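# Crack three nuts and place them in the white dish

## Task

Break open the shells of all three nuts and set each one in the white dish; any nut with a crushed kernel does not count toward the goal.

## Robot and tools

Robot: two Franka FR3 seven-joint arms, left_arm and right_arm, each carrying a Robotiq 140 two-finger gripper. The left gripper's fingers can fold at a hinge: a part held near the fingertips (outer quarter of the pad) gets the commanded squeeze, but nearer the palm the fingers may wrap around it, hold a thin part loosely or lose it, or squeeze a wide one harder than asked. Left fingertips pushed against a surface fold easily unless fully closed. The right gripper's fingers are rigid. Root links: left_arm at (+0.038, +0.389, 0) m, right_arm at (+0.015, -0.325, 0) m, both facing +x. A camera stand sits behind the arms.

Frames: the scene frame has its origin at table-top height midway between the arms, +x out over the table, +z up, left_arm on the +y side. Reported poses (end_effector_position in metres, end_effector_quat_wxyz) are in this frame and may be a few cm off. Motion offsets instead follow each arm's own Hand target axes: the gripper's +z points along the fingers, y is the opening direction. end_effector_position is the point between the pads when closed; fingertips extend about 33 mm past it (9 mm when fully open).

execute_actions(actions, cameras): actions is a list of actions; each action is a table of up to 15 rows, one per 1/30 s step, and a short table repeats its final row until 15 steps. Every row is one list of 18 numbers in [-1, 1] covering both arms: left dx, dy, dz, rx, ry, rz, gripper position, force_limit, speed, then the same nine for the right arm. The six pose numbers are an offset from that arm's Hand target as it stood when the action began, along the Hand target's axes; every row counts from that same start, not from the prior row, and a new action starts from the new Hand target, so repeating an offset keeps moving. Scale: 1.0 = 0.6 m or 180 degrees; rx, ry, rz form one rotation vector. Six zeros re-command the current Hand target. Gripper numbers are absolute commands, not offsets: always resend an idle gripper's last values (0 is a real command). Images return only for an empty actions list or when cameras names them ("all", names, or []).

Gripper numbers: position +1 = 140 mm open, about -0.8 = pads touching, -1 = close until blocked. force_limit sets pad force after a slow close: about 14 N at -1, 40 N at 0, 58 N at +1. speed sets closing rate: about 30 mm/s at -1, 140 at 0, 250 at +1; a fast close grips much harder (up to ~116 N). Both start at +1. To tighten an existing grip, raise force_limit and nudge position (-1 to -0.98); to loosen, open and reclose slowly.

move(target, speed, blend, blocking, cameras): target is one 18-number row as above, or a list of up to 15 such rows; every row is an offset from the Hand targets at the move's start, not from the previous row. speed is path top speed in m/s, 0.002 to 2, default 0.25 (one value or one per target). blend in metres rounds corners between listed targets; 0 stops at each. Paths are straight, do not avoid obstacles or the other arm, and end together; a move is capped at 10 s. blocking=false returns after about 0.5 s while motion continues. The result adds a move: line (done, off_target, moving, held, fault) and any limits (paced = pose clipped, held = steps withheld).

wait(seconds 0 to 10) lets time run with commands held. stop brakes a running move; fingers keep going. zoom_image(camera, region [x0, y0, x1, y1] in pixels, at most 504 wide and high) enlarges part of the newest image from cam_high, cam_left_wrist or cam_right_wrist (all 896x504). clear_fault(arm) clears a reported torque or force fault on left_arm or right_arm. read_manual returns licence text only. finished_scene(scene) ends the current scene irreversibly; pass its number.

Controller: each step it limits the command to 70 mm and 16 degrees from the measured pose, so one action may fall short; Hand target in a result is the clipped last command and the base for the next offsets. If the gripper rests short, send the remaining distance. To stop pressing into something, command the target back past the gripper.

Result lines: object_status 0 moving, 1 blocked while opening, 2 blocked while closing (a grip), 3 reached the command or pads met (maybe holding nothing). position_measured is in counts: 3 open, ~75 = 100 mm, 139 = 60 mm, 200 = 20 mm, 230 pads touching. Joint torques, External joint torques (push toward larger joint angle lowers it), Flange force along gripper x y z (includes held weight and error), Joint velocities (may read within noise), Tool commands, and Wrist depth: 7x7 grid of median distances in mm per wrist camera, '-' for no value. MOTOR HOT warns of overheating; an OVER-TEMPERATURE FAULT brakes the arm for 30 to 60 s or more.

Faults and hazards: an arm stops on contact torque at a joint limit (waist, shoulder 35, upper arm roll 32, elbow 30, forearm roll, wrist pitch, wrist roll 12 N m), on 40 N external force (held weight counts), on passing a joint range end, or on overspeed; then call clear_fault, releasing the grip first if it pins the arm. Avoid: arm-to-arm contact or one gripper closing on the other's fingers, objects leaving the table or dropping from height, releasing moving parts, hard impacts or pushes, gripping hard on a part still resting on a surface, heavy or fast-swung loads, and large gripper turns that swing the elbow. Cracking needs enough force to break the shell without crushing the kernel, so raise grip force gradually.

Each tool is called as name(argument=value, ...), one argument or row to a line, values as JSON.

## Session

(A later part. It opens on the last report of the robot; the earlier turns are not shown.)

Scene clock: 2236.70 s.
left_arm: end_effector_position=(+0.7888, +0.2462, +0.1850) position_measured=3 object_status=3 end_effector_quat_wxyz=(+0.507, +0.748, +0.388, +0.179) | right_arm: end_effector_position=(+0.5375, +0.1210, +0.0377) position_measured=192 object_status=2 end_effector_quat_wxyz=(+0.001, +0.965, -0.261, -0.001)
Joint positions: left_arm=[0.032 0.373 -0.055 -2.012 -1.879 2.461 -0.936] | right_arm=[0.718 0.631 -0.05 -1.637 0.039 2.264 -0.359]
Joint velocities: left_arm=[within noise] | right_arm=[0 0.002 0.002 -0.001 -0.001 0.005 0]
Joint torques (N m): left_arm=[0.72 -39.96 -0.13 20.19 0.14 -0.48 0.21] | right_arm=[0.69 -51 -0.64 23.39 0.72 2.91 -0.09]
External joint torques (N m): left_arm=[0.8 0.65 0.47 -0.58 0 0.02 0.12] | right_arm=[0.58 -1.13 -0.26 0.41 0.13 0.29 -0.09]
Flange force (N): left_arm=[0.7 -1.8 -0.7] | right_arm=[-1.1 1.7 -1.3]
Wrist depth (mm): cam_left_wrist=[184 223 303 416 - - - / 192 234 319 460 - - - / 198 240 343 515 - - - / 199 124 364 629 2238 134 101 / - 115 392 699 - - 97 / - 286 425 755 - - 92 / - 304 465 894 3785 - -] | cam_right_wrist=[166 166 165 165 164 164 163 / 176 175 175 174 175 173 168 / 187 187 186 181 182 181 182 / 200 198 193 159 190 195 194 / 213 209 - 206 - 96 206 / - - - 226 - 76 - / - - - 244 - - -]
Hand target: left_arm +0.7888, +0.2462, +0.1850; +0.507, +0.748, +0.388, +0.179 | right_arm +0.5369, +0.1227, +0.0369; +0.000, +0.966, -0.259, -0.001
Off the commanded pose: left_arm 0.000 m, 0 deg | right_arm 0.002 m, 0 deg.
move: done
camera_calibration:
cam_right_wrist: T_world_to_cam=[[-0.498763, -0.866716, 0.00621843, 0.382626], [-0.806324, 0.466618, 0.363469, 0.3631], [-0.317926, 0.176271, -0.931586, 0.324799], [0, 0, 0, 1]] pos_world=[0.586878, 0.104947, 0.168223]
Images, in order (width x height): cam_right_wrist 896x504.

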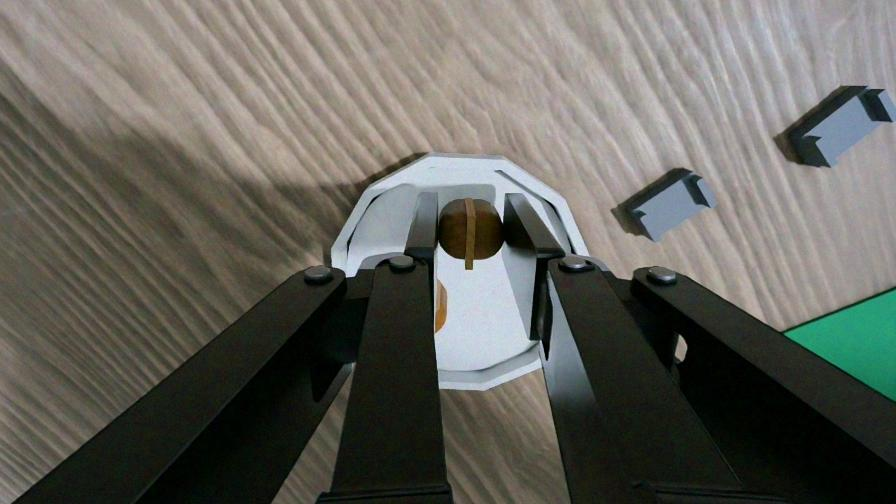

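move(
  target=[
    [0,0,0,0,0,0,1,1,1, 0,0,0,0,0,0,-0.36,-1,-1],
    [0,0,0,0,0,0,1,1,1, 0,0,-0.1333,0,0,0,-0.36,-1,-1],
  ],
  speed=0.06,
  cameras=["cam_right_wrist"],
)

Scene clock: 2243.57 s.
left_arm: end_effector_position=(+0.7888, +0.2462, +0.1850) position_measured=3 object_status=3 end_effector_quat_wxyz=(+0.507, +0.748, +0.388, +0.179) | right_arm: end_effector_position=(+0.5369, +0.1243, +0.1170) position_measured=174 object_status=3 end_effector_quat_wxyz=(-0.002, +0.966, -0.259, -0.002)
Joint positions: left_arm=[0.032 0.373 -0.055 -2.012 -1.879 2.461 -0.936] | right_arm=[0.722 0.525 -0.053 -1.594 0.038 2.121 -0.359]
Joint velocities: left_arm=[within noise] | right_arm=[0 0 0 -0.001 -0.001 -0.005 0]
Joint torques (N m): left_arm=[0.69 -39.98 -0.11 20.18 0.13 -0.47 0.18] | right_arm=[0.94 -49.87 -1.3 24.56 0.5 2.52 -0.11]
External joint torques (N m): left_arm=[0.69 0.62 0.42 -0.6 -0.01 0.02 0.1] | right_arm=[1.03 -1.46 -0.8 0.42 -0.16 -0.11 -0.11]
Flange force (N): left_arm=[0.4 -1.7 -0.8] | right_arm=[-1.6 2.1 -2.3]
Wrist depth (mm): cam_left_wrist=[183 222 302 410 - - - / 191 232 318 453 1550 - - / 197 240 344 524 - - - / 200 124 365 598 - 134 102 / - 115 395 690 - - 97 / - 287 425 827 - - 92 / - 304 465 994 - - -] | cam_right_wrist=[239 239 237 235 235 232 229 / 253 251 250 248 249 245 245 / 269 269 266 256 260 261 259 / 286 285 279 275 162 274 - / 306 - - 302 111 93 - / - - - 324 - 73 - / - - - 350 - - -]
Hand target: left_arm +0.7888, +0.2462, +0.1850; +0.507, +0.748, +0.388, +0.179 | right_arm +0.5370, +0.1227, +0.1169; +0.000, +0.966, -0.259, -0.001
Off the commanded pose: left_arm 0.000 m, 0 deg | right_arm 0.002 m, 0 deg.
move: done
camera_calibration:
cam_right_wrist: T_world_to_cam=[[-0.495861, -0.868402, -0.000611242, 0.384099], [-0.808144, 0.461196, 0.366335, 0.333638], [-0.317844, 0.182145, -0.930483, 0.397017], [0, 0, 0, 1]] pos_world=[0.586277, 0.107365, 0.247429]
Images, in order (width x height): cam_right_wrist 896x504.

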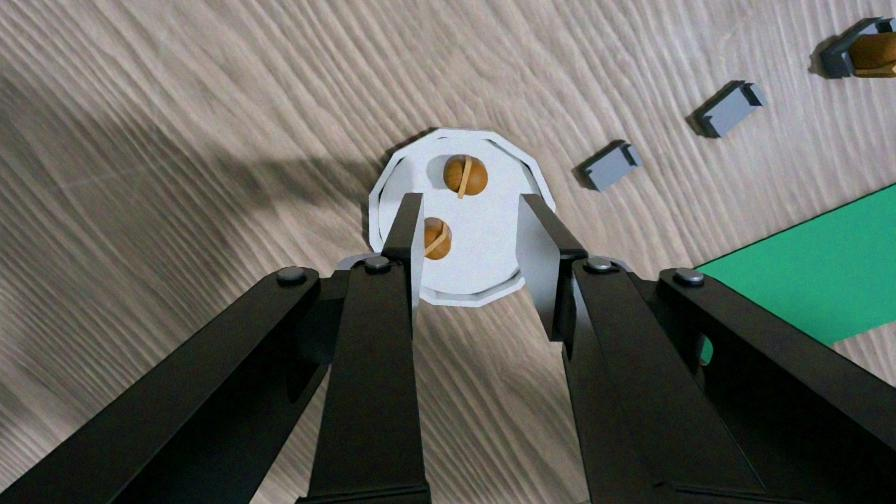

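move(
  target=[0,0,0,0,0,0,1,1,1, 0.1065,0.3558,-0.005,0,0,0.2222,0.0,-1,-1],
  speed=0.2,
  cameras=["cam_right_wrist"],
)

zoom_image(
  camera="cam_right_wrist",
  region=[380, 100, 560, 240],
)

Scene clock: 2261.60 s.
left_arm: end_effector_position=(+0.7888, +0.2462, +0.1850) position_measured=3 object_status=3 end_effector_quat_wxyz=(+0.507, +0.748, +0.388, +0.179) | right_arm: end_effector_position=(+0.4847, -0.0937, +0.1194) position_measured=129 object_status=3 end_effector_quat_wxyz=(+0.001, +0.821, -0.571, -0.003)
Joint positions: left_arm=[0.032 0.373 -0.055 -2.012 -1.879 2.461 -0.936] | right_arm=[0.707 0.065 -0.283 -2.268 0.031 2.326 0.08]
Joint velocities: left_arm=[within noise] | right_arm=[0 0.001 0 -0.001 0.001 0 0.008]
Joint torques (N m): left_arm=[0.7 -39.99 -0.11 20.17 0.12 -0.48 0.21] | right_arm=[0.64 -33.01 -1.15 22.22 0.27 2.9 0.2]
External joint torques (N m): left_arm=[0.55 0.7 0.28 -0.66 -0.02 0 0.13] | right_arm=[0.56 -1.55 -0.71 -0.12 -0.27 0.33 0.2]
Flange force (N): left_arm=[0.2 -1.9 -0.5] | right_arm=[0.2 5.6 -2.1]
Wrist depth (mm): cam_left_wrist=[183 223 302 400 - - - / 192 234 317 450 - - - / 198 240 342 520 - - - / 199 124 365 597 - 134 100 / - 115 392 699 - - 97 / - 287 424 752 - - 92 / - 303 466 820 - - -] | cam_right_wrist=[235 234 234 235 234 233 233 / 247 248 248 248 247 247 247 / 265 264 261 259 263 262 263 / 282 278 115 280 143 273 286 / - 77 86 299 124 90 881 / - - - 324 - - - / - - - 348 356 - -]
Hand target: left_arm +0.7888, +0.2462, +0.1850; +0.507, +0.748, +0.388, +0.179 | right_arm +0.4856, -0.0942, +0.1199; +0.000, +0.819, -0.574, -0.001
Off the commanded pose: left_arm 0.000 m, 0 deg | right_arm 0.001 m, 0 deg.
move: done
camera_calibration:
cam_right_wrist: T_world_to_cam=[[-0.93589, -0.352195, 0.00825207, 0.429515], [-0.325008, 0.872209, 0.365542, 0.1955], [-0.13594, 0.339425, -0.930758, 0.348996], [0, 0, 0, 1]] pos_world=[0.51296, -0.137702, 0.249823]
Images, in order (width x height): cam_right_wrist 896x504.

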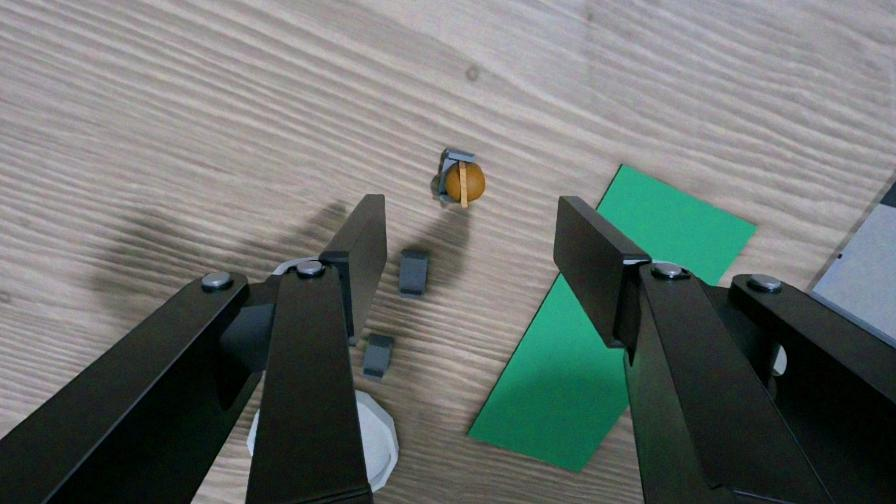

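Scaled by 2.800 from the camera's 896x504 image, which has a finer 1280x720 frame.

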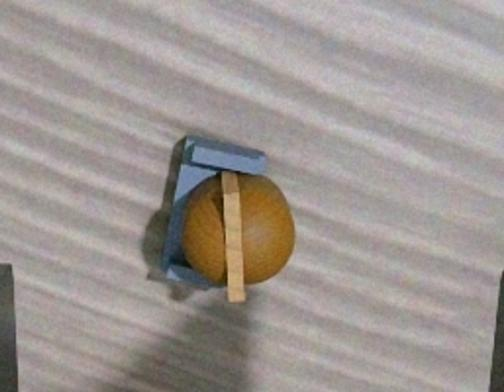

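move(
  target=[0,0,0,0,0,0,1,1,1, 0.0035,-0.0028,0.1335,0,0,0.0333,0.0,-1,-1],
  speed=0.07,
  cameras=["cam_right_wrist"],
)

zoom_image(
  camera="cam_right_wrist",
  region=[370, 140, 570, 300],
)

Scene clock: 2295.43 s.
left_arm: end_effector_position=(+0.7888, +0.2462, +0.1850) position_measured=3 object_status=3 end_effector_quat_wxyz=(+0.507, +0.748, +0.388, +0.179) | right_arm: end_effector_position=(+0.4877, -0.0969, +0.0404) position_measured=129 object_status=3 end_effector_quat_wxyz=(+0.002, +0.791, -0.612, +0.000)
Joint positions: left_arm=[0.032 0.373 -0.055 -2.012 -1.879 2.461 -0.936] | right_arm=[0.707 0.225 -0.283 -2.306 0.104 2.515 0.123]
Joint velocities: left_arm=[within noise] | right_arm=[-0.001 0 0 0 0.001 0.005 0.004]
Joint torques (N m): left_arm=[0.72 -39.98 -0.12 20.18 0.13 -0.48 0.16] | right_arm=[0.82 -34.77 -2.32 20.38 0.95 2.87 0.17]
External joint torques (N m): left_arm=[0.75 0.42 0.43 -0.48 0 0.01 0.08] | right_arm=[0.79 -0.48 -0.59 0.38 0.51 0.3 0.17]
Flange force (N): left_arm=[0.5 -1.4 -1.0] | right_arm=[-0.8 0.5 -0.5]
Wrist depth (mm): cam_left_wrist=[183 223 303 403 - - - / 192 234 317 457 - - - / 198 240 343 521 - - - / 199 124 365 601 - 134 101 / - 115 392 692 - - 97 / - 287 427 755 3959 - 92 / - 304 469 830 - - -] | cam_right_wrist=[164 164 164 163 163 163 163 / 173 174 173 173 173 173 172 / 185 184 184 181 184 183 183 / 197 197 142 195 166 190 192 / 208 77 87 207 206 90 88 / - - - 225 225 - - / - - - 244 241 - -]
Hand target: left_arm +0.7888, +0.2462, +0.1850; +0.507, +0.748, +0.388, +0.179 | right_arm +0.4877, -0.0956, +0.0398; +0.001, +0.788, -0.616, -0.001
Off the commanded pose: left_arm 0.000 m, 0 deg | right_arm 0.001 m, 1 deg.
move: done
camera_calibration:
cam_right_wrist: T_world_to_cam=[[-0.966421, -0.256876, 0.00664888, 0.455955], [-0.237324, 0.902185, 0.360194, 0.188505], [-0.0985239, 0.346521, -0.932854, 0.259473], [0, 0, 0, 1]] pos_world=[0.510946, -0.142855, 0.17112]
Images, in order (width x height): cam_right_wrist 896x504.

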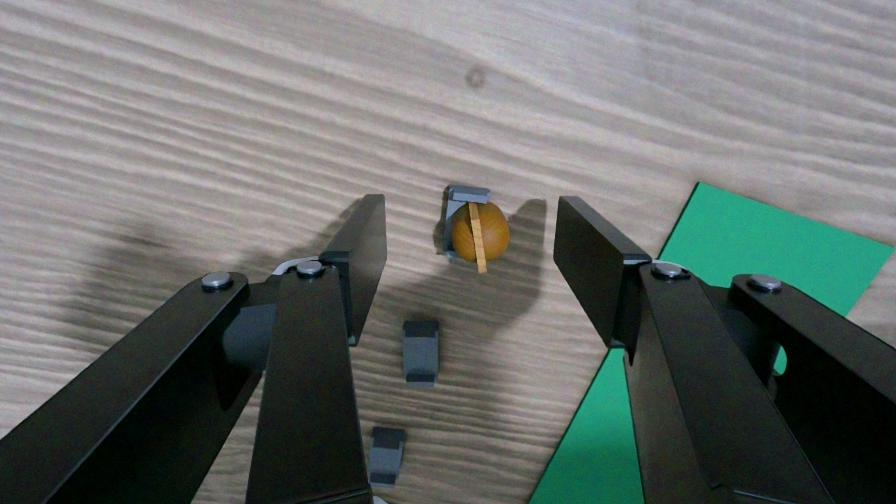

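Scaled by 2.520 from the camera's 896x504 image, which has a finer 1280x720 frame.

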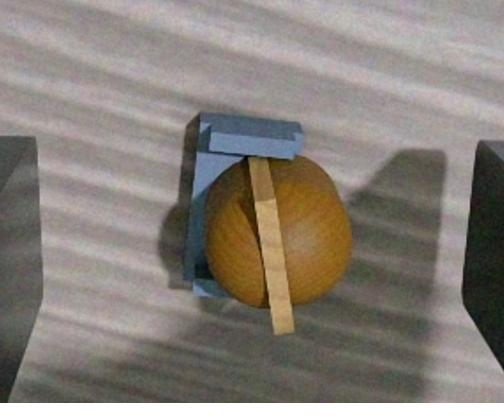

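move(
  target=[
    [0,0,0,0,0,0,1,1,1, 0,-0.0017,0,0,0,0.0167,0.0,-1,-1],
    [0,0,0,0,0,0,1,1,1, 0,-0.0017,0,0,0,0.0167,-0.4,-1,-1],
  ],
  speed=0.03,
  cameras=["cam_right_wrist"],
)

zoom_image(
  camera="cam_right_wrist",
  region=[370, 140, 570, 300],
)

Scene clock: 2313.50 s.
left_arm: end_effector_position=(+0.7888, +0.2462, +0.1850) position_measured=3 object_status=3 end_effector_quat_wxyz=(+0.507, +0.748, +0.388, +0.179) | right_arm: end_effector_position=(+0.4882, -0.0956, +0.0402) position_measured=179 object_status=0 end_effector_quat_wxyz=(+0.001, +0.775, -0.632, +0.000)
Joint positions: left_arm=[0.032 0.373 -0.055 -2.012 -1.879 2.461 -0.936] | right_arm=[0.712 0.228 -0.287 -2.303 0.108 2.516 0.174]
Joint torques (N m): left_arm=[0.72 -39.96 -0.11 20.21 0.13 -0.49 0.18] | right_arm=[0.39 -34.69 -2.42 20.9 0.71 2.7 0.16]
External joint torques (N m): left_arm=[0.69 0.45 0.39 -0.43 0 -0.01 0.1] | right_arm=[0.44 -0.35 -0.57 0.92 0.27 0.14 0.16]
Flange force (N): left_arm=[0.5 -1.4 -0.7] | right_arm=[-1.0 -1.9 -0.9]
Wrist depth (mm): cam_left_wrist=[183 223 302 412 - - - / 192 234 320 454 - - - / 198 240 344 520 - 1716 - / 199 124 363 598 - 134 101 / - 115 391 694 - - 97 / - 287 427 757 - - 92 / - 305 465 960 - - -] | cam_right_wrist=[163 164 163 163 163 163 162 / 173 173 173 173 172 172 172 / 185 184 184 182 183 181 183 / 196 196 193 164 153 197 - / 211 205 - 210 - 94 208 / - - - 226 - 76 - / - - - 245 - - -]
Hand target: left_arm +0.7888, +0.2462, +0.1850; +0.507, +0.748, +0.388, +0.179 | right_arm +0.4887, -0.0953, +0.0398; +0.001, +0.772, -0.636, -0.001
Off the commanded pose: left_arm 0.000 m, 0 deg | right_arm 0.001 m, 1 deg.
move: done
camera_calibration:
cam_right_wrist: T_world_to_cam=[[-0.978539, -0.205981, 0.0057359, 0.467673], [-0.190083, 0.913063, 0.360811, 0.16548], [-0.0795574, 0.351977, -0.932621, 0.250059], [0, 0, 0, 1]] pos_world=[0.508986, -0.142777, 0.170821]
Images, in order (width x height): cam_right_wrist 896x504.

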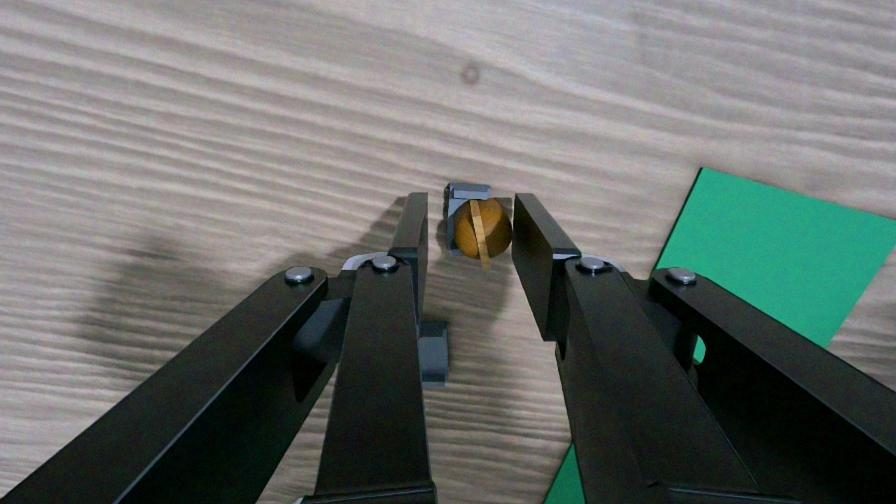

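Scaled by 2.520 from the camera's 896x504 image, which has a finer 1280x720 frame.

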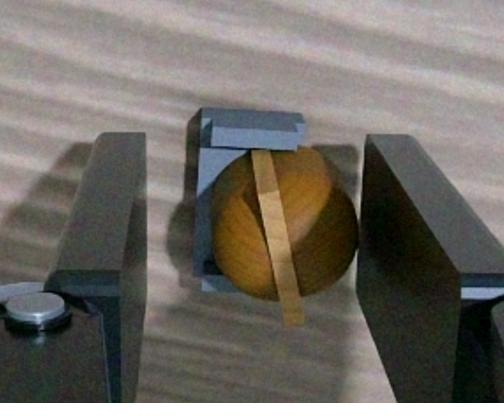

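move(
  target=[0,0,0,0,0,0,1,1,1, 0,0,0,0,0,0,-1,-1,-1],
)

wait(
  seconds=0.6,
  cameras=["cam_right_wrist"],
)

zoom_image(
  camera="cam_right_wrist",
  region=[370, 140, 570, 300],
)

Scene clock: 2319.43 s.
left_arm: end_effector_position=(+0.7888, +0.2462, +0.1850) position_measured=3 object_status=3 end_effector_quat_wxyz=(+0.507, +0.748, +0.388, +0.179) | right_arm: end_effector_position=(+0.4882, -0.0956, +0.0402) position_measured=197 object_status=0 end_effector_quat_wxyz=(+0.001, +0.775, -0.632, +0.000)
Joint positions: left_arm=[0.032 0.373 -0.055 -2.012 -1.879 2.461 -0.936] | right_arm=[0.712 0.228 -0.287 -2.303 0.108 2.516 0.174]
Joint torques (N m): left_arm=[0.75 -39.97 -0.15 20.2 0.12 -0.48 0.17] | right_arm=[0.47 -34.74 -2.32 20.82 0.72 2.7 0.2]
External joint torques (N m): left_arm=[0.78 0.58 0.4 -0.54 -0.02 0.01 0.09] | right_arm=[0.52 -0.28 -0.46 0.79 0.28 0.12 0.2]
Flange force (N): left_arm=[0.6 -1.7 -0.7] | right_arm=[-1.2 -1.5 -0.7]
Wrist depth (mm): cam_left_wrist=[184 223 302 398 - - - / 192 233 318 457 1220 - - / 198 240 344 523 - - - / 199 124 363 592 - 134 101 / - 115 391 690 - - 97 / - 286 429 761 4219 - 93 / - 304 465 799 3478 2892 -] | cam_right_wrist=[164 163 163 163 163 163 162 / 173 173 173 173 173 172 172 / 184 184 184 181 183 181 182 / 197 195 194 160 190 195 - / 211 207 - 210 - 88 214 / - - - 225 - 74 - / - - - - - - -]
Hand target: left_arm +0.7888, +0.2462, +0.1850; +0.507, +0.748, +0.388, +0.179 | right_arm +0.4887, -0.0953, +0.0398; +0.001, +0.772, -0.636, -0.001
Off the commanded pose: left_arm 0.000 m, 0 deg | right_arm 0.001 m, 1 deg.
move: done

Scene clock: 2320.03 s.
left_arm: end_effector_position=(+0.7888, +0.2462, +0.1850) position_measured=3 object_status=3 end_effector_quat_wxyz=(+0.507, +0.748, +0.388, +0.179) | right_arm: end_effector_position=(+0.4882, -0.0956, +0.0402) position_measured=197 object_status=2 end_effector_quat_wxyz=(+0.001, +0.775, -0.632, +0.000)
Joint positions: left_arm=[0.032 0.373 -0.055 -2.012 -1.879 2.461 -0.936] | right_arm=[0.712 0.228 -0.287 -2.303 0.108 2.516 0.174]
Joint torques (N m): left_arm=[0.71 -39.98 -0.13 20.22 0.13 -0.49 0.19] | right_arm=[0.5 -34.77 -2.35 20.84 0.72 2.7 0.19]
External joint torques (N m): left_arm=[0.78 0.47 0.46 -0.48 0 0.01 0.11] | right_arm=[0.46 -0.34 -0.59 0.81 0.28 0.13 0.19]
Flange force (N): left_arm=[0.6 -1.6 -0.9] | right_arm=[-1.0 -1.5 -0.9]
Wrist depth (mm): cam_left_wrist=[184 222 304 412 - - - / 191 233 318 472 - - - / 198 240 345 534 - - - / 199 124 366 594 - 134 106 / - 115 394 696 - - 97 / - 287 427 780 3138 - 93 / - 304 465 887 3676 4362 -] | cam_right_wrist=[164 164 163 163 163 163 162 / 173 173 173 173 172 172 172 / 184 185 183 181 183 180 183 / 197 196 193 159 190 - - / 211 207 - 209 - 88 207 / - - - 225 - 74 - / - - - - - - -]
Hand target: left_arm +0.7888, +0.2462, +0.1850; +0.507, +0.748, +0.388, +0.179 | right_arm +0.4887, -0.0953, +0.0398; +0.001, +0.772, -0.636, -0.001
Tool commands: left_gripper/position=+1.0 left_gripper/force_limit=+1.0 left_gripper/speed=+1.0 right_gripper/position=-1.0 right_gripper/force_limit=-1.0 right_gripper/speed=-1.0
Off the commanded pose: left_arm 0.000 m, 0 deg | right_arm 0.001 m, 1 deg.
wait: 0.60 s; at rest by 0.17 s
camera_calibration:
cam_right_wrist: T_world_to_cam=[[-0.978548, -0.20594, 0.0056252, 0.467703], [-0.190078, 0.913037, 0.360878, 0.165426], [-0.0794553, 0.352068, -0.932596, 0.250109], [0, 0, 0, 1]] pos_world=[0.508986, -0.142777, 0.170921]
Images, in order (width x height): cam_right_wrist 896x504.

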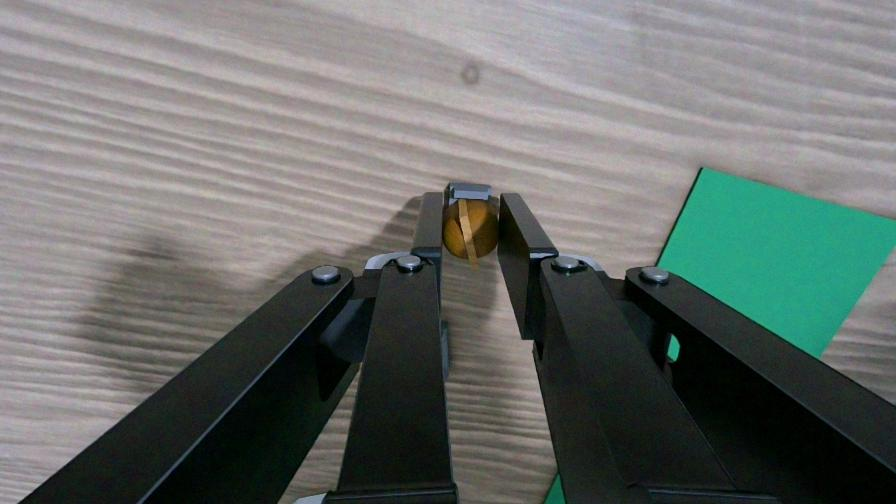

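Scaled by 2.520 from the camera's 896x504 image, which has a finer 1280x720 frame.

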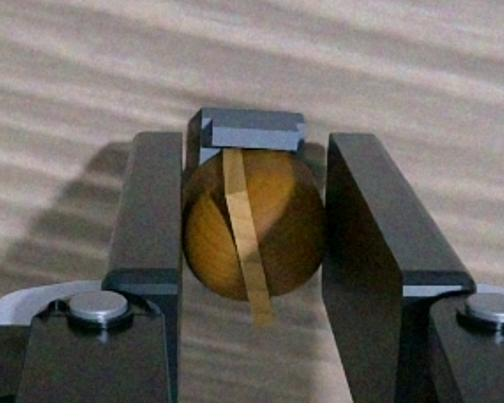

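move(
  target=[
    [0,0,0,0,0,0,1,1,1, 0,0,-0.0833,0,0,0,-1,-1,-1],
    [0,0,0,0,0,0,1,1,1, -0.349,-0.0795,-0.1333,0,0,0.394,-1,-1,-1],
    [0,0,0,0,0,0,1,1,1, -0.349,-0.0795,-0.03,0,0,0.394,-1,-1,-1],
  ],
  speed=[0.05,0.2,0.08],
  blend=[0.02,0.02,0],
  cameras=["cam_right_wrist","cam_high"],
)

Scene clock: 2340.67 s.
left_arm: end_effector_position=(+0.7888, +0.2462, +0.1850) position_measured=3 object_status=3 end_effector_quat_wxyz=(+0.507, +0.748, +0.388, +0.179) | right_arm: end_effector_position=(+0.4952, +0.1180, +0.0580) position_measured=197 object_status=2 end_effector_quat_wxyz=(-0.002, -0.263, +0.965, -0.002)
Joint positions: left_arm=[0.032 0.373 -0.055 -2.012 -1.879 2.461 -0.936] | right_arm=[1.171 0.57 -0.515 -1.78 0.347 2.253 1.572]
Joint velocities: left_arm=[within noise] | right_arm=[0 0.001 -0.001 0 0.001 0.005 0]
Joint torques (N m): left_arm=[0.74 -39.97 -0.13 20.16 0.13 -0.48 0.19] | right_arm=[0.05 -45.71 -8.81 22.45 1.13 2.79 -0.03]
External joint torques (N m): left_arm=[0.66 0.69 0.33 -0.65 -0.01 0.01 0.11] | right_arm=[0.12 -1.55 -0.32 0.53 0.5 0.34 -0.03]
Flange force (N): left_arm=[0.4 -1.9 -0.6] | right_arm=[2.6 -0.5 -1.8]
Wrist depth (mm): cam_left_wrist=[184 224 302 414 - - - / 192 234 317 456 - - - / 198 240 344 528 1878 - - / 199 124 365 600 - 134 101 / - 115 390 694 - - 97 / - 287 427 759 2892 - 92 / - 304 467 827 2767 - -] | cam_right_wrist=[177 174 177 180 180 182 182 / 187 188 186 190 191 191 193 / 197 198 200 196 200 204 204 / 210 210 209 160 207 216 219 / 223 221 - 225 - 93 233 / - - - 245 - 74 - / - - - - - - -]
Hand target: left_arm +0.7888, +0.2462, +0.1850; +0.507, +0.748, +0.388, +0.179 | right_arm +0.4957, +0.1193, +0.0579; -0.001, -0.259, +0.966, +0.000
Off the commanded pose: left_arm 0.000 m, 0 deg | right_arm 0.001 m, 0 deg.
move: done
camera_calibration:
cam_right_wrist: T_world_to_cam=[[-0.511298, 0.859403, 0.000529648, 0.161532], [0.802687, 0.477334, 0.357556, -0.474611], [0.307032, 0.183243, -0.933892, 0.0205677], [0, 0, 0, 1]] pos_world=[0.45724, 0.0839577, 0.188822]
Images, in order (width x height): cam_high 896x504, cam_right_wrist 896x504.

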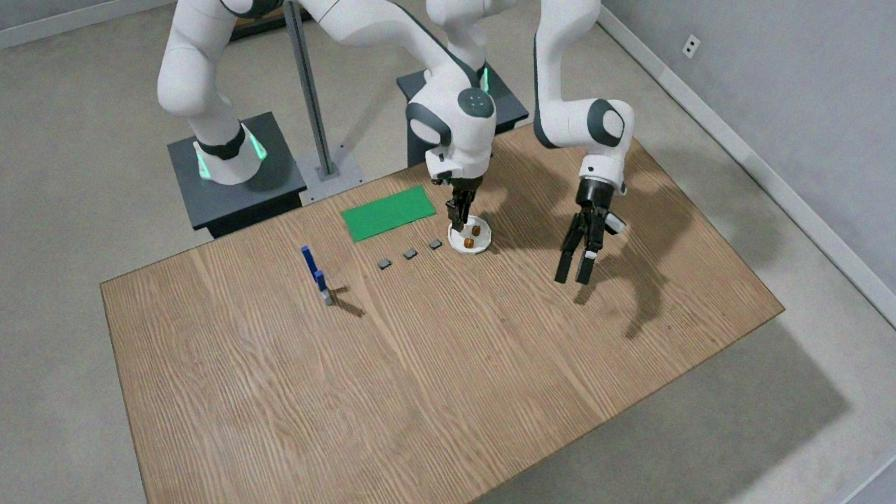

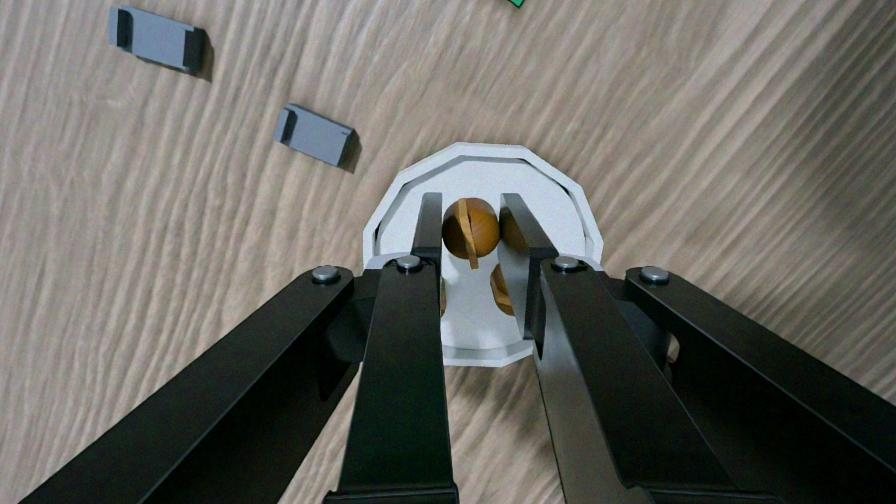

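move(
  target=[
    [0,0,0,0,0,0,1,1,1, 0.005,0.0033,0.005,0,0,0,-1,-1,-1],
    [0,0,0,0,0,0,1,1,1, 0.005,0.0033,0.0242,0,0,0,-1,-1,-1],
    [0,0,0,0,0,0,1,1,1, 0.005,0.0033,0.0355,0,0,0,-1,-1,-1],
  ],
  speed=[0.04,0.04,0.012],
  blend=[0.002,0.002,0],
  cameras=["cam_right_wrist"],
)

Scene clock: 2355.37 s.
left_arm: end_effector_position=(+0.7888, +0.2462, +0.1850) position_measured=3 object_status=3 end_effector_quat_wxyz=(+0.507, +0.748, +0.388, +0.179) | right_arm: end_effector_position=(+0.4921, +0.1188, +0.0376) position_measured=197 object_status=2 end_effector_quat_wxyz=(-0.001, -0.259, +0.966, -0.001)
Joint positions: left_arm=[0.032 0.373 -0.055 -2.012 -1.879 2.461 -0.936] | right_arm=[1.164 0.595 -0.497 -1.795 0.363 2.295 1.572]
Joint velocities: left_arm=[within noise] | right_arm=[-0.003 0.002 0.003 -0.001 0 0.004 0]
Joint torques (N m): left_arm=[0.69 -39.93 -0.11 20.24 0.13 -0.48 0.16] | right_arm=[0.22 -45.77 -8.42 21.61 1 2.77 -0.13]
External joint torques (N m): left_arm=[0.71 0.64 0.44 -0.5 -0.01 0.02 0.08] | right_arm=[0.17 -1.14 0.05 0.11 0.39 0.32 -0.13]
Flange force (N): left_arm=[0.7 -1.6 -0.5] | right_arm=[3.1 -0.7 -1.0]
Wrist depth (mm): cam_left_wrist=[184 223 303 402 - - - / 191 233 317 460 - - - / 198 239 343 517 - - - / 199 124 365 592 - 134 101 / - 115 392 696 2797 2599 97 / - 287 427 759 4596 - 92 / - 304 465 1001 - 3478 -] | cam_right_wrist=[153 158 160 161 162 163 164 / 167 168 169 170 171 172 174 / 179 179 179 177 181 183 185 / 189 189 188 160 185 194 196 / 200 199 - 202 - 93 210 / - - - 220 - 74 - / - - - - - - -]
Hand target: left_arm +0.7888, +0.2462, +0.1850; +0.507, +0.748, +0.388, +0.179 | right_arm +0.4920, +0.1196, +0.0366; -0.001, -0.259, +0.966, +0.000
Off the commanded pose: left_arm 0.000 m, 0 deg | right_arm 0.001 m, 0 deg.
move: done
camera_calibration:
cam_right_wrist: T_world_to_cam=[[-0.505631, 0.862749, 0.00126597, 0.15614], [0.805422, 0.471507, 0.359133, -0.465983], [0.309245, 0.182608, -0.933286, 0.0013616], [0, 0, 0, 1]] pos_world=[0.453841, 0.084756, 0.168423]
Images, in order (width x height): cam_right_wrist 896x504.

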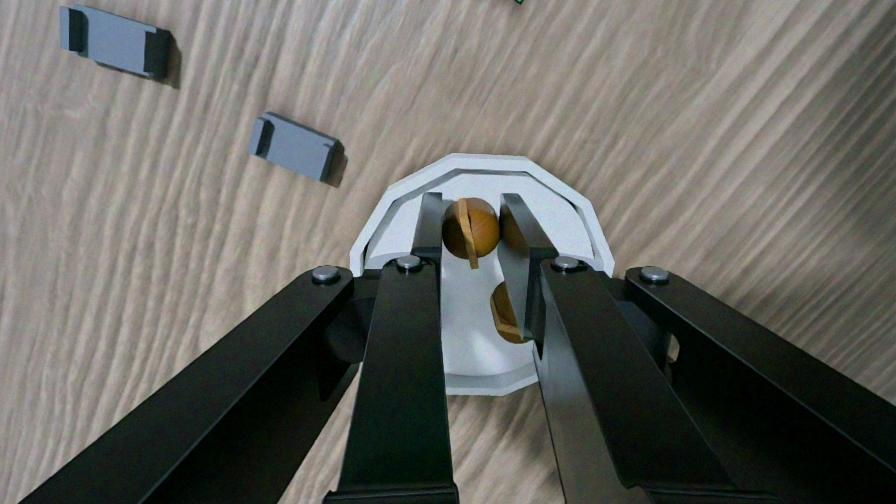

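move(
  target=[
    [0,0,0,0,0,0,1,1,1, 0,0,0,0,0,0,-0.4,-1,-1],
    [0,0,0,0,0,0,1,1,1, 0,0,-0.2,0,0,0,-0.4,-1,-1],
  ],
  speed=0.07,
  cameras=["cam_right_wrist","cam_high"],
)

zoom_image(
  camera="cam_right_wrist",
  region=[340, 100, 620, 340],
)

Scene clock: 2364.63 s.
left_arm: end_effector_position=(+0.7888, +0.2462, +0.1850) position_measured=3 object_status=3 end_effector_quat_wxyz=(+0.507, +0.748, +0.388, +0.179) | right_arm: end_effector_position=(+0.4923, +0.1210, +0.1567) position_measured=179 object_status=3 end_effector_quat_wxyz=(+0.000, -0.262, +0.965, +0.003)
Joint positions: left_arm=[0.032 0.373 -0.055 -2.012 -1.879 2.461 -0.936] | right_arm=[1.227 0.435 -0.587 -1.721 0.276 2.075 1.62]
Joint velocities: left_arm=[within noise] | right_arm=[0.001 0 0 0 0 -0.004 0.003]
Joint torques (N m): left_arm=[0.73 -39.95 -0.16 20.17 0.13 -0.48 0.17] | right_arm=[0.87 -42.31 -7.95 24.16 0.67 2.34 0.09]
External joint torques (N m): left_arm=[0.63 0.65 0.27 -0.64 0 0 0.08] | right_arm=[0.83 -1.11 -0.62 0.48 -0.06 -0.14 0.09]
Flange force (N): left_arm=[0.3 -1.7 -0.7] | right_arm=[3.1 0.4 -2.6]
Wrist depth (mm): cam_left_wrist=[184 223 302 400 - - - / 192 234 319 449 - - - / 198 240 343 517 - - - / 199 124 363 597 - 134 101 / - 115 391 715 - - 97 / - 287 425 785 - - 92 / - 304 463 838 3299 - -] | cam_right_wrist=[260 261 265 266 269 270 273 / 276 278 280 283 284 287 289 / 291 295 295 294 300 304 309 / 310 313 310 312 153 325 327 / 331 - - 342 - 94 347 / - - - 365 - 76 - / - - - 395 - - -]
Hand target: left_arm +0.7888, +0.2462, +0.1850; +0.507, +0.748, +0.388, +0.179 | right_arm +0.4923, +0.1195, +0.1566; -0.001, -0.259, +0.966, +0.000
Off the commanded pose: left_arm 0.000 m, 0 deg | right_arm 0.001 m, 0 deg.
move: done
camera_calibration:
cam_right_wrist: T_world_to_cam=[[-0.510812, 0.859648, 0.00871271, 0.155958], [0.802654, 0.473266, 0.362997, -0.509363], [0.307926, 0.192416, -0.93175, 0.111277], [0, 0, 0, 1]] pos_world=[0.454242, 0.0855831, 0.287221]
Images, in order (width x height): cam_high 896x504, cam_right_wrist 896x504.

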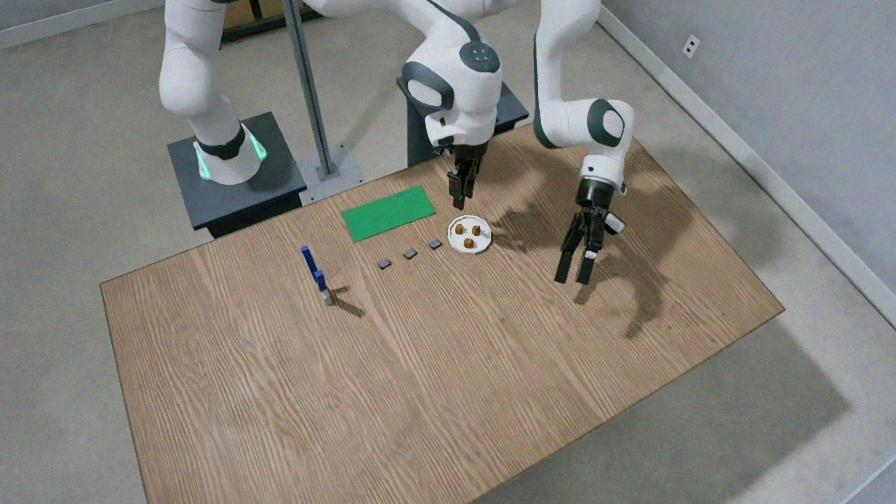

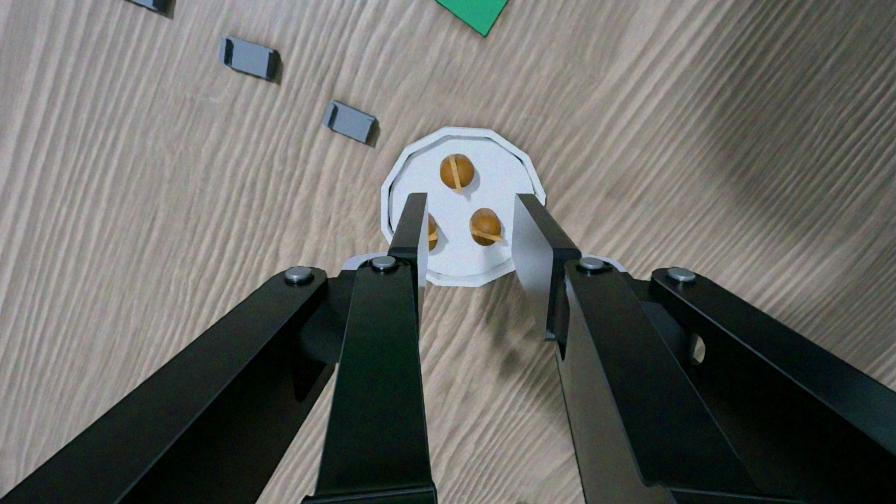

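Scaled by 1.800 from the camera's 896x504 image, which has a finer 1280x720 frame.

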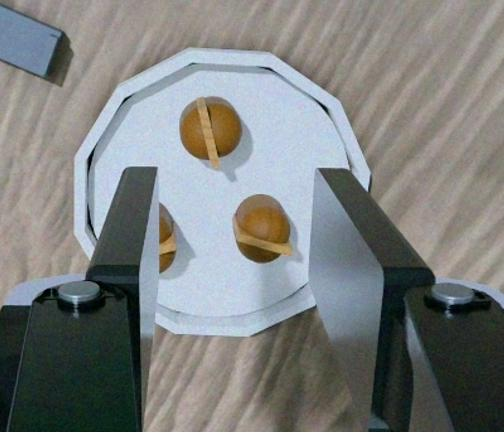

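zoom_image(
  camera="cam_right_wrist",
  region=[415, 140, 525, 260],
)

Scaled by 4.200 from the camera's 896x504 image, which has a finer 1280x720 frame.

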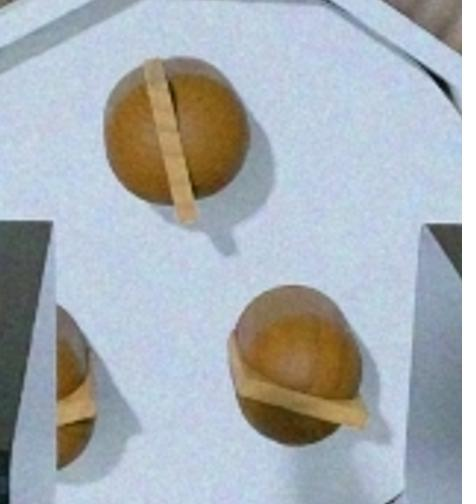

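finished_scene(
  scene=1,
)

The scene is finished: the task was done.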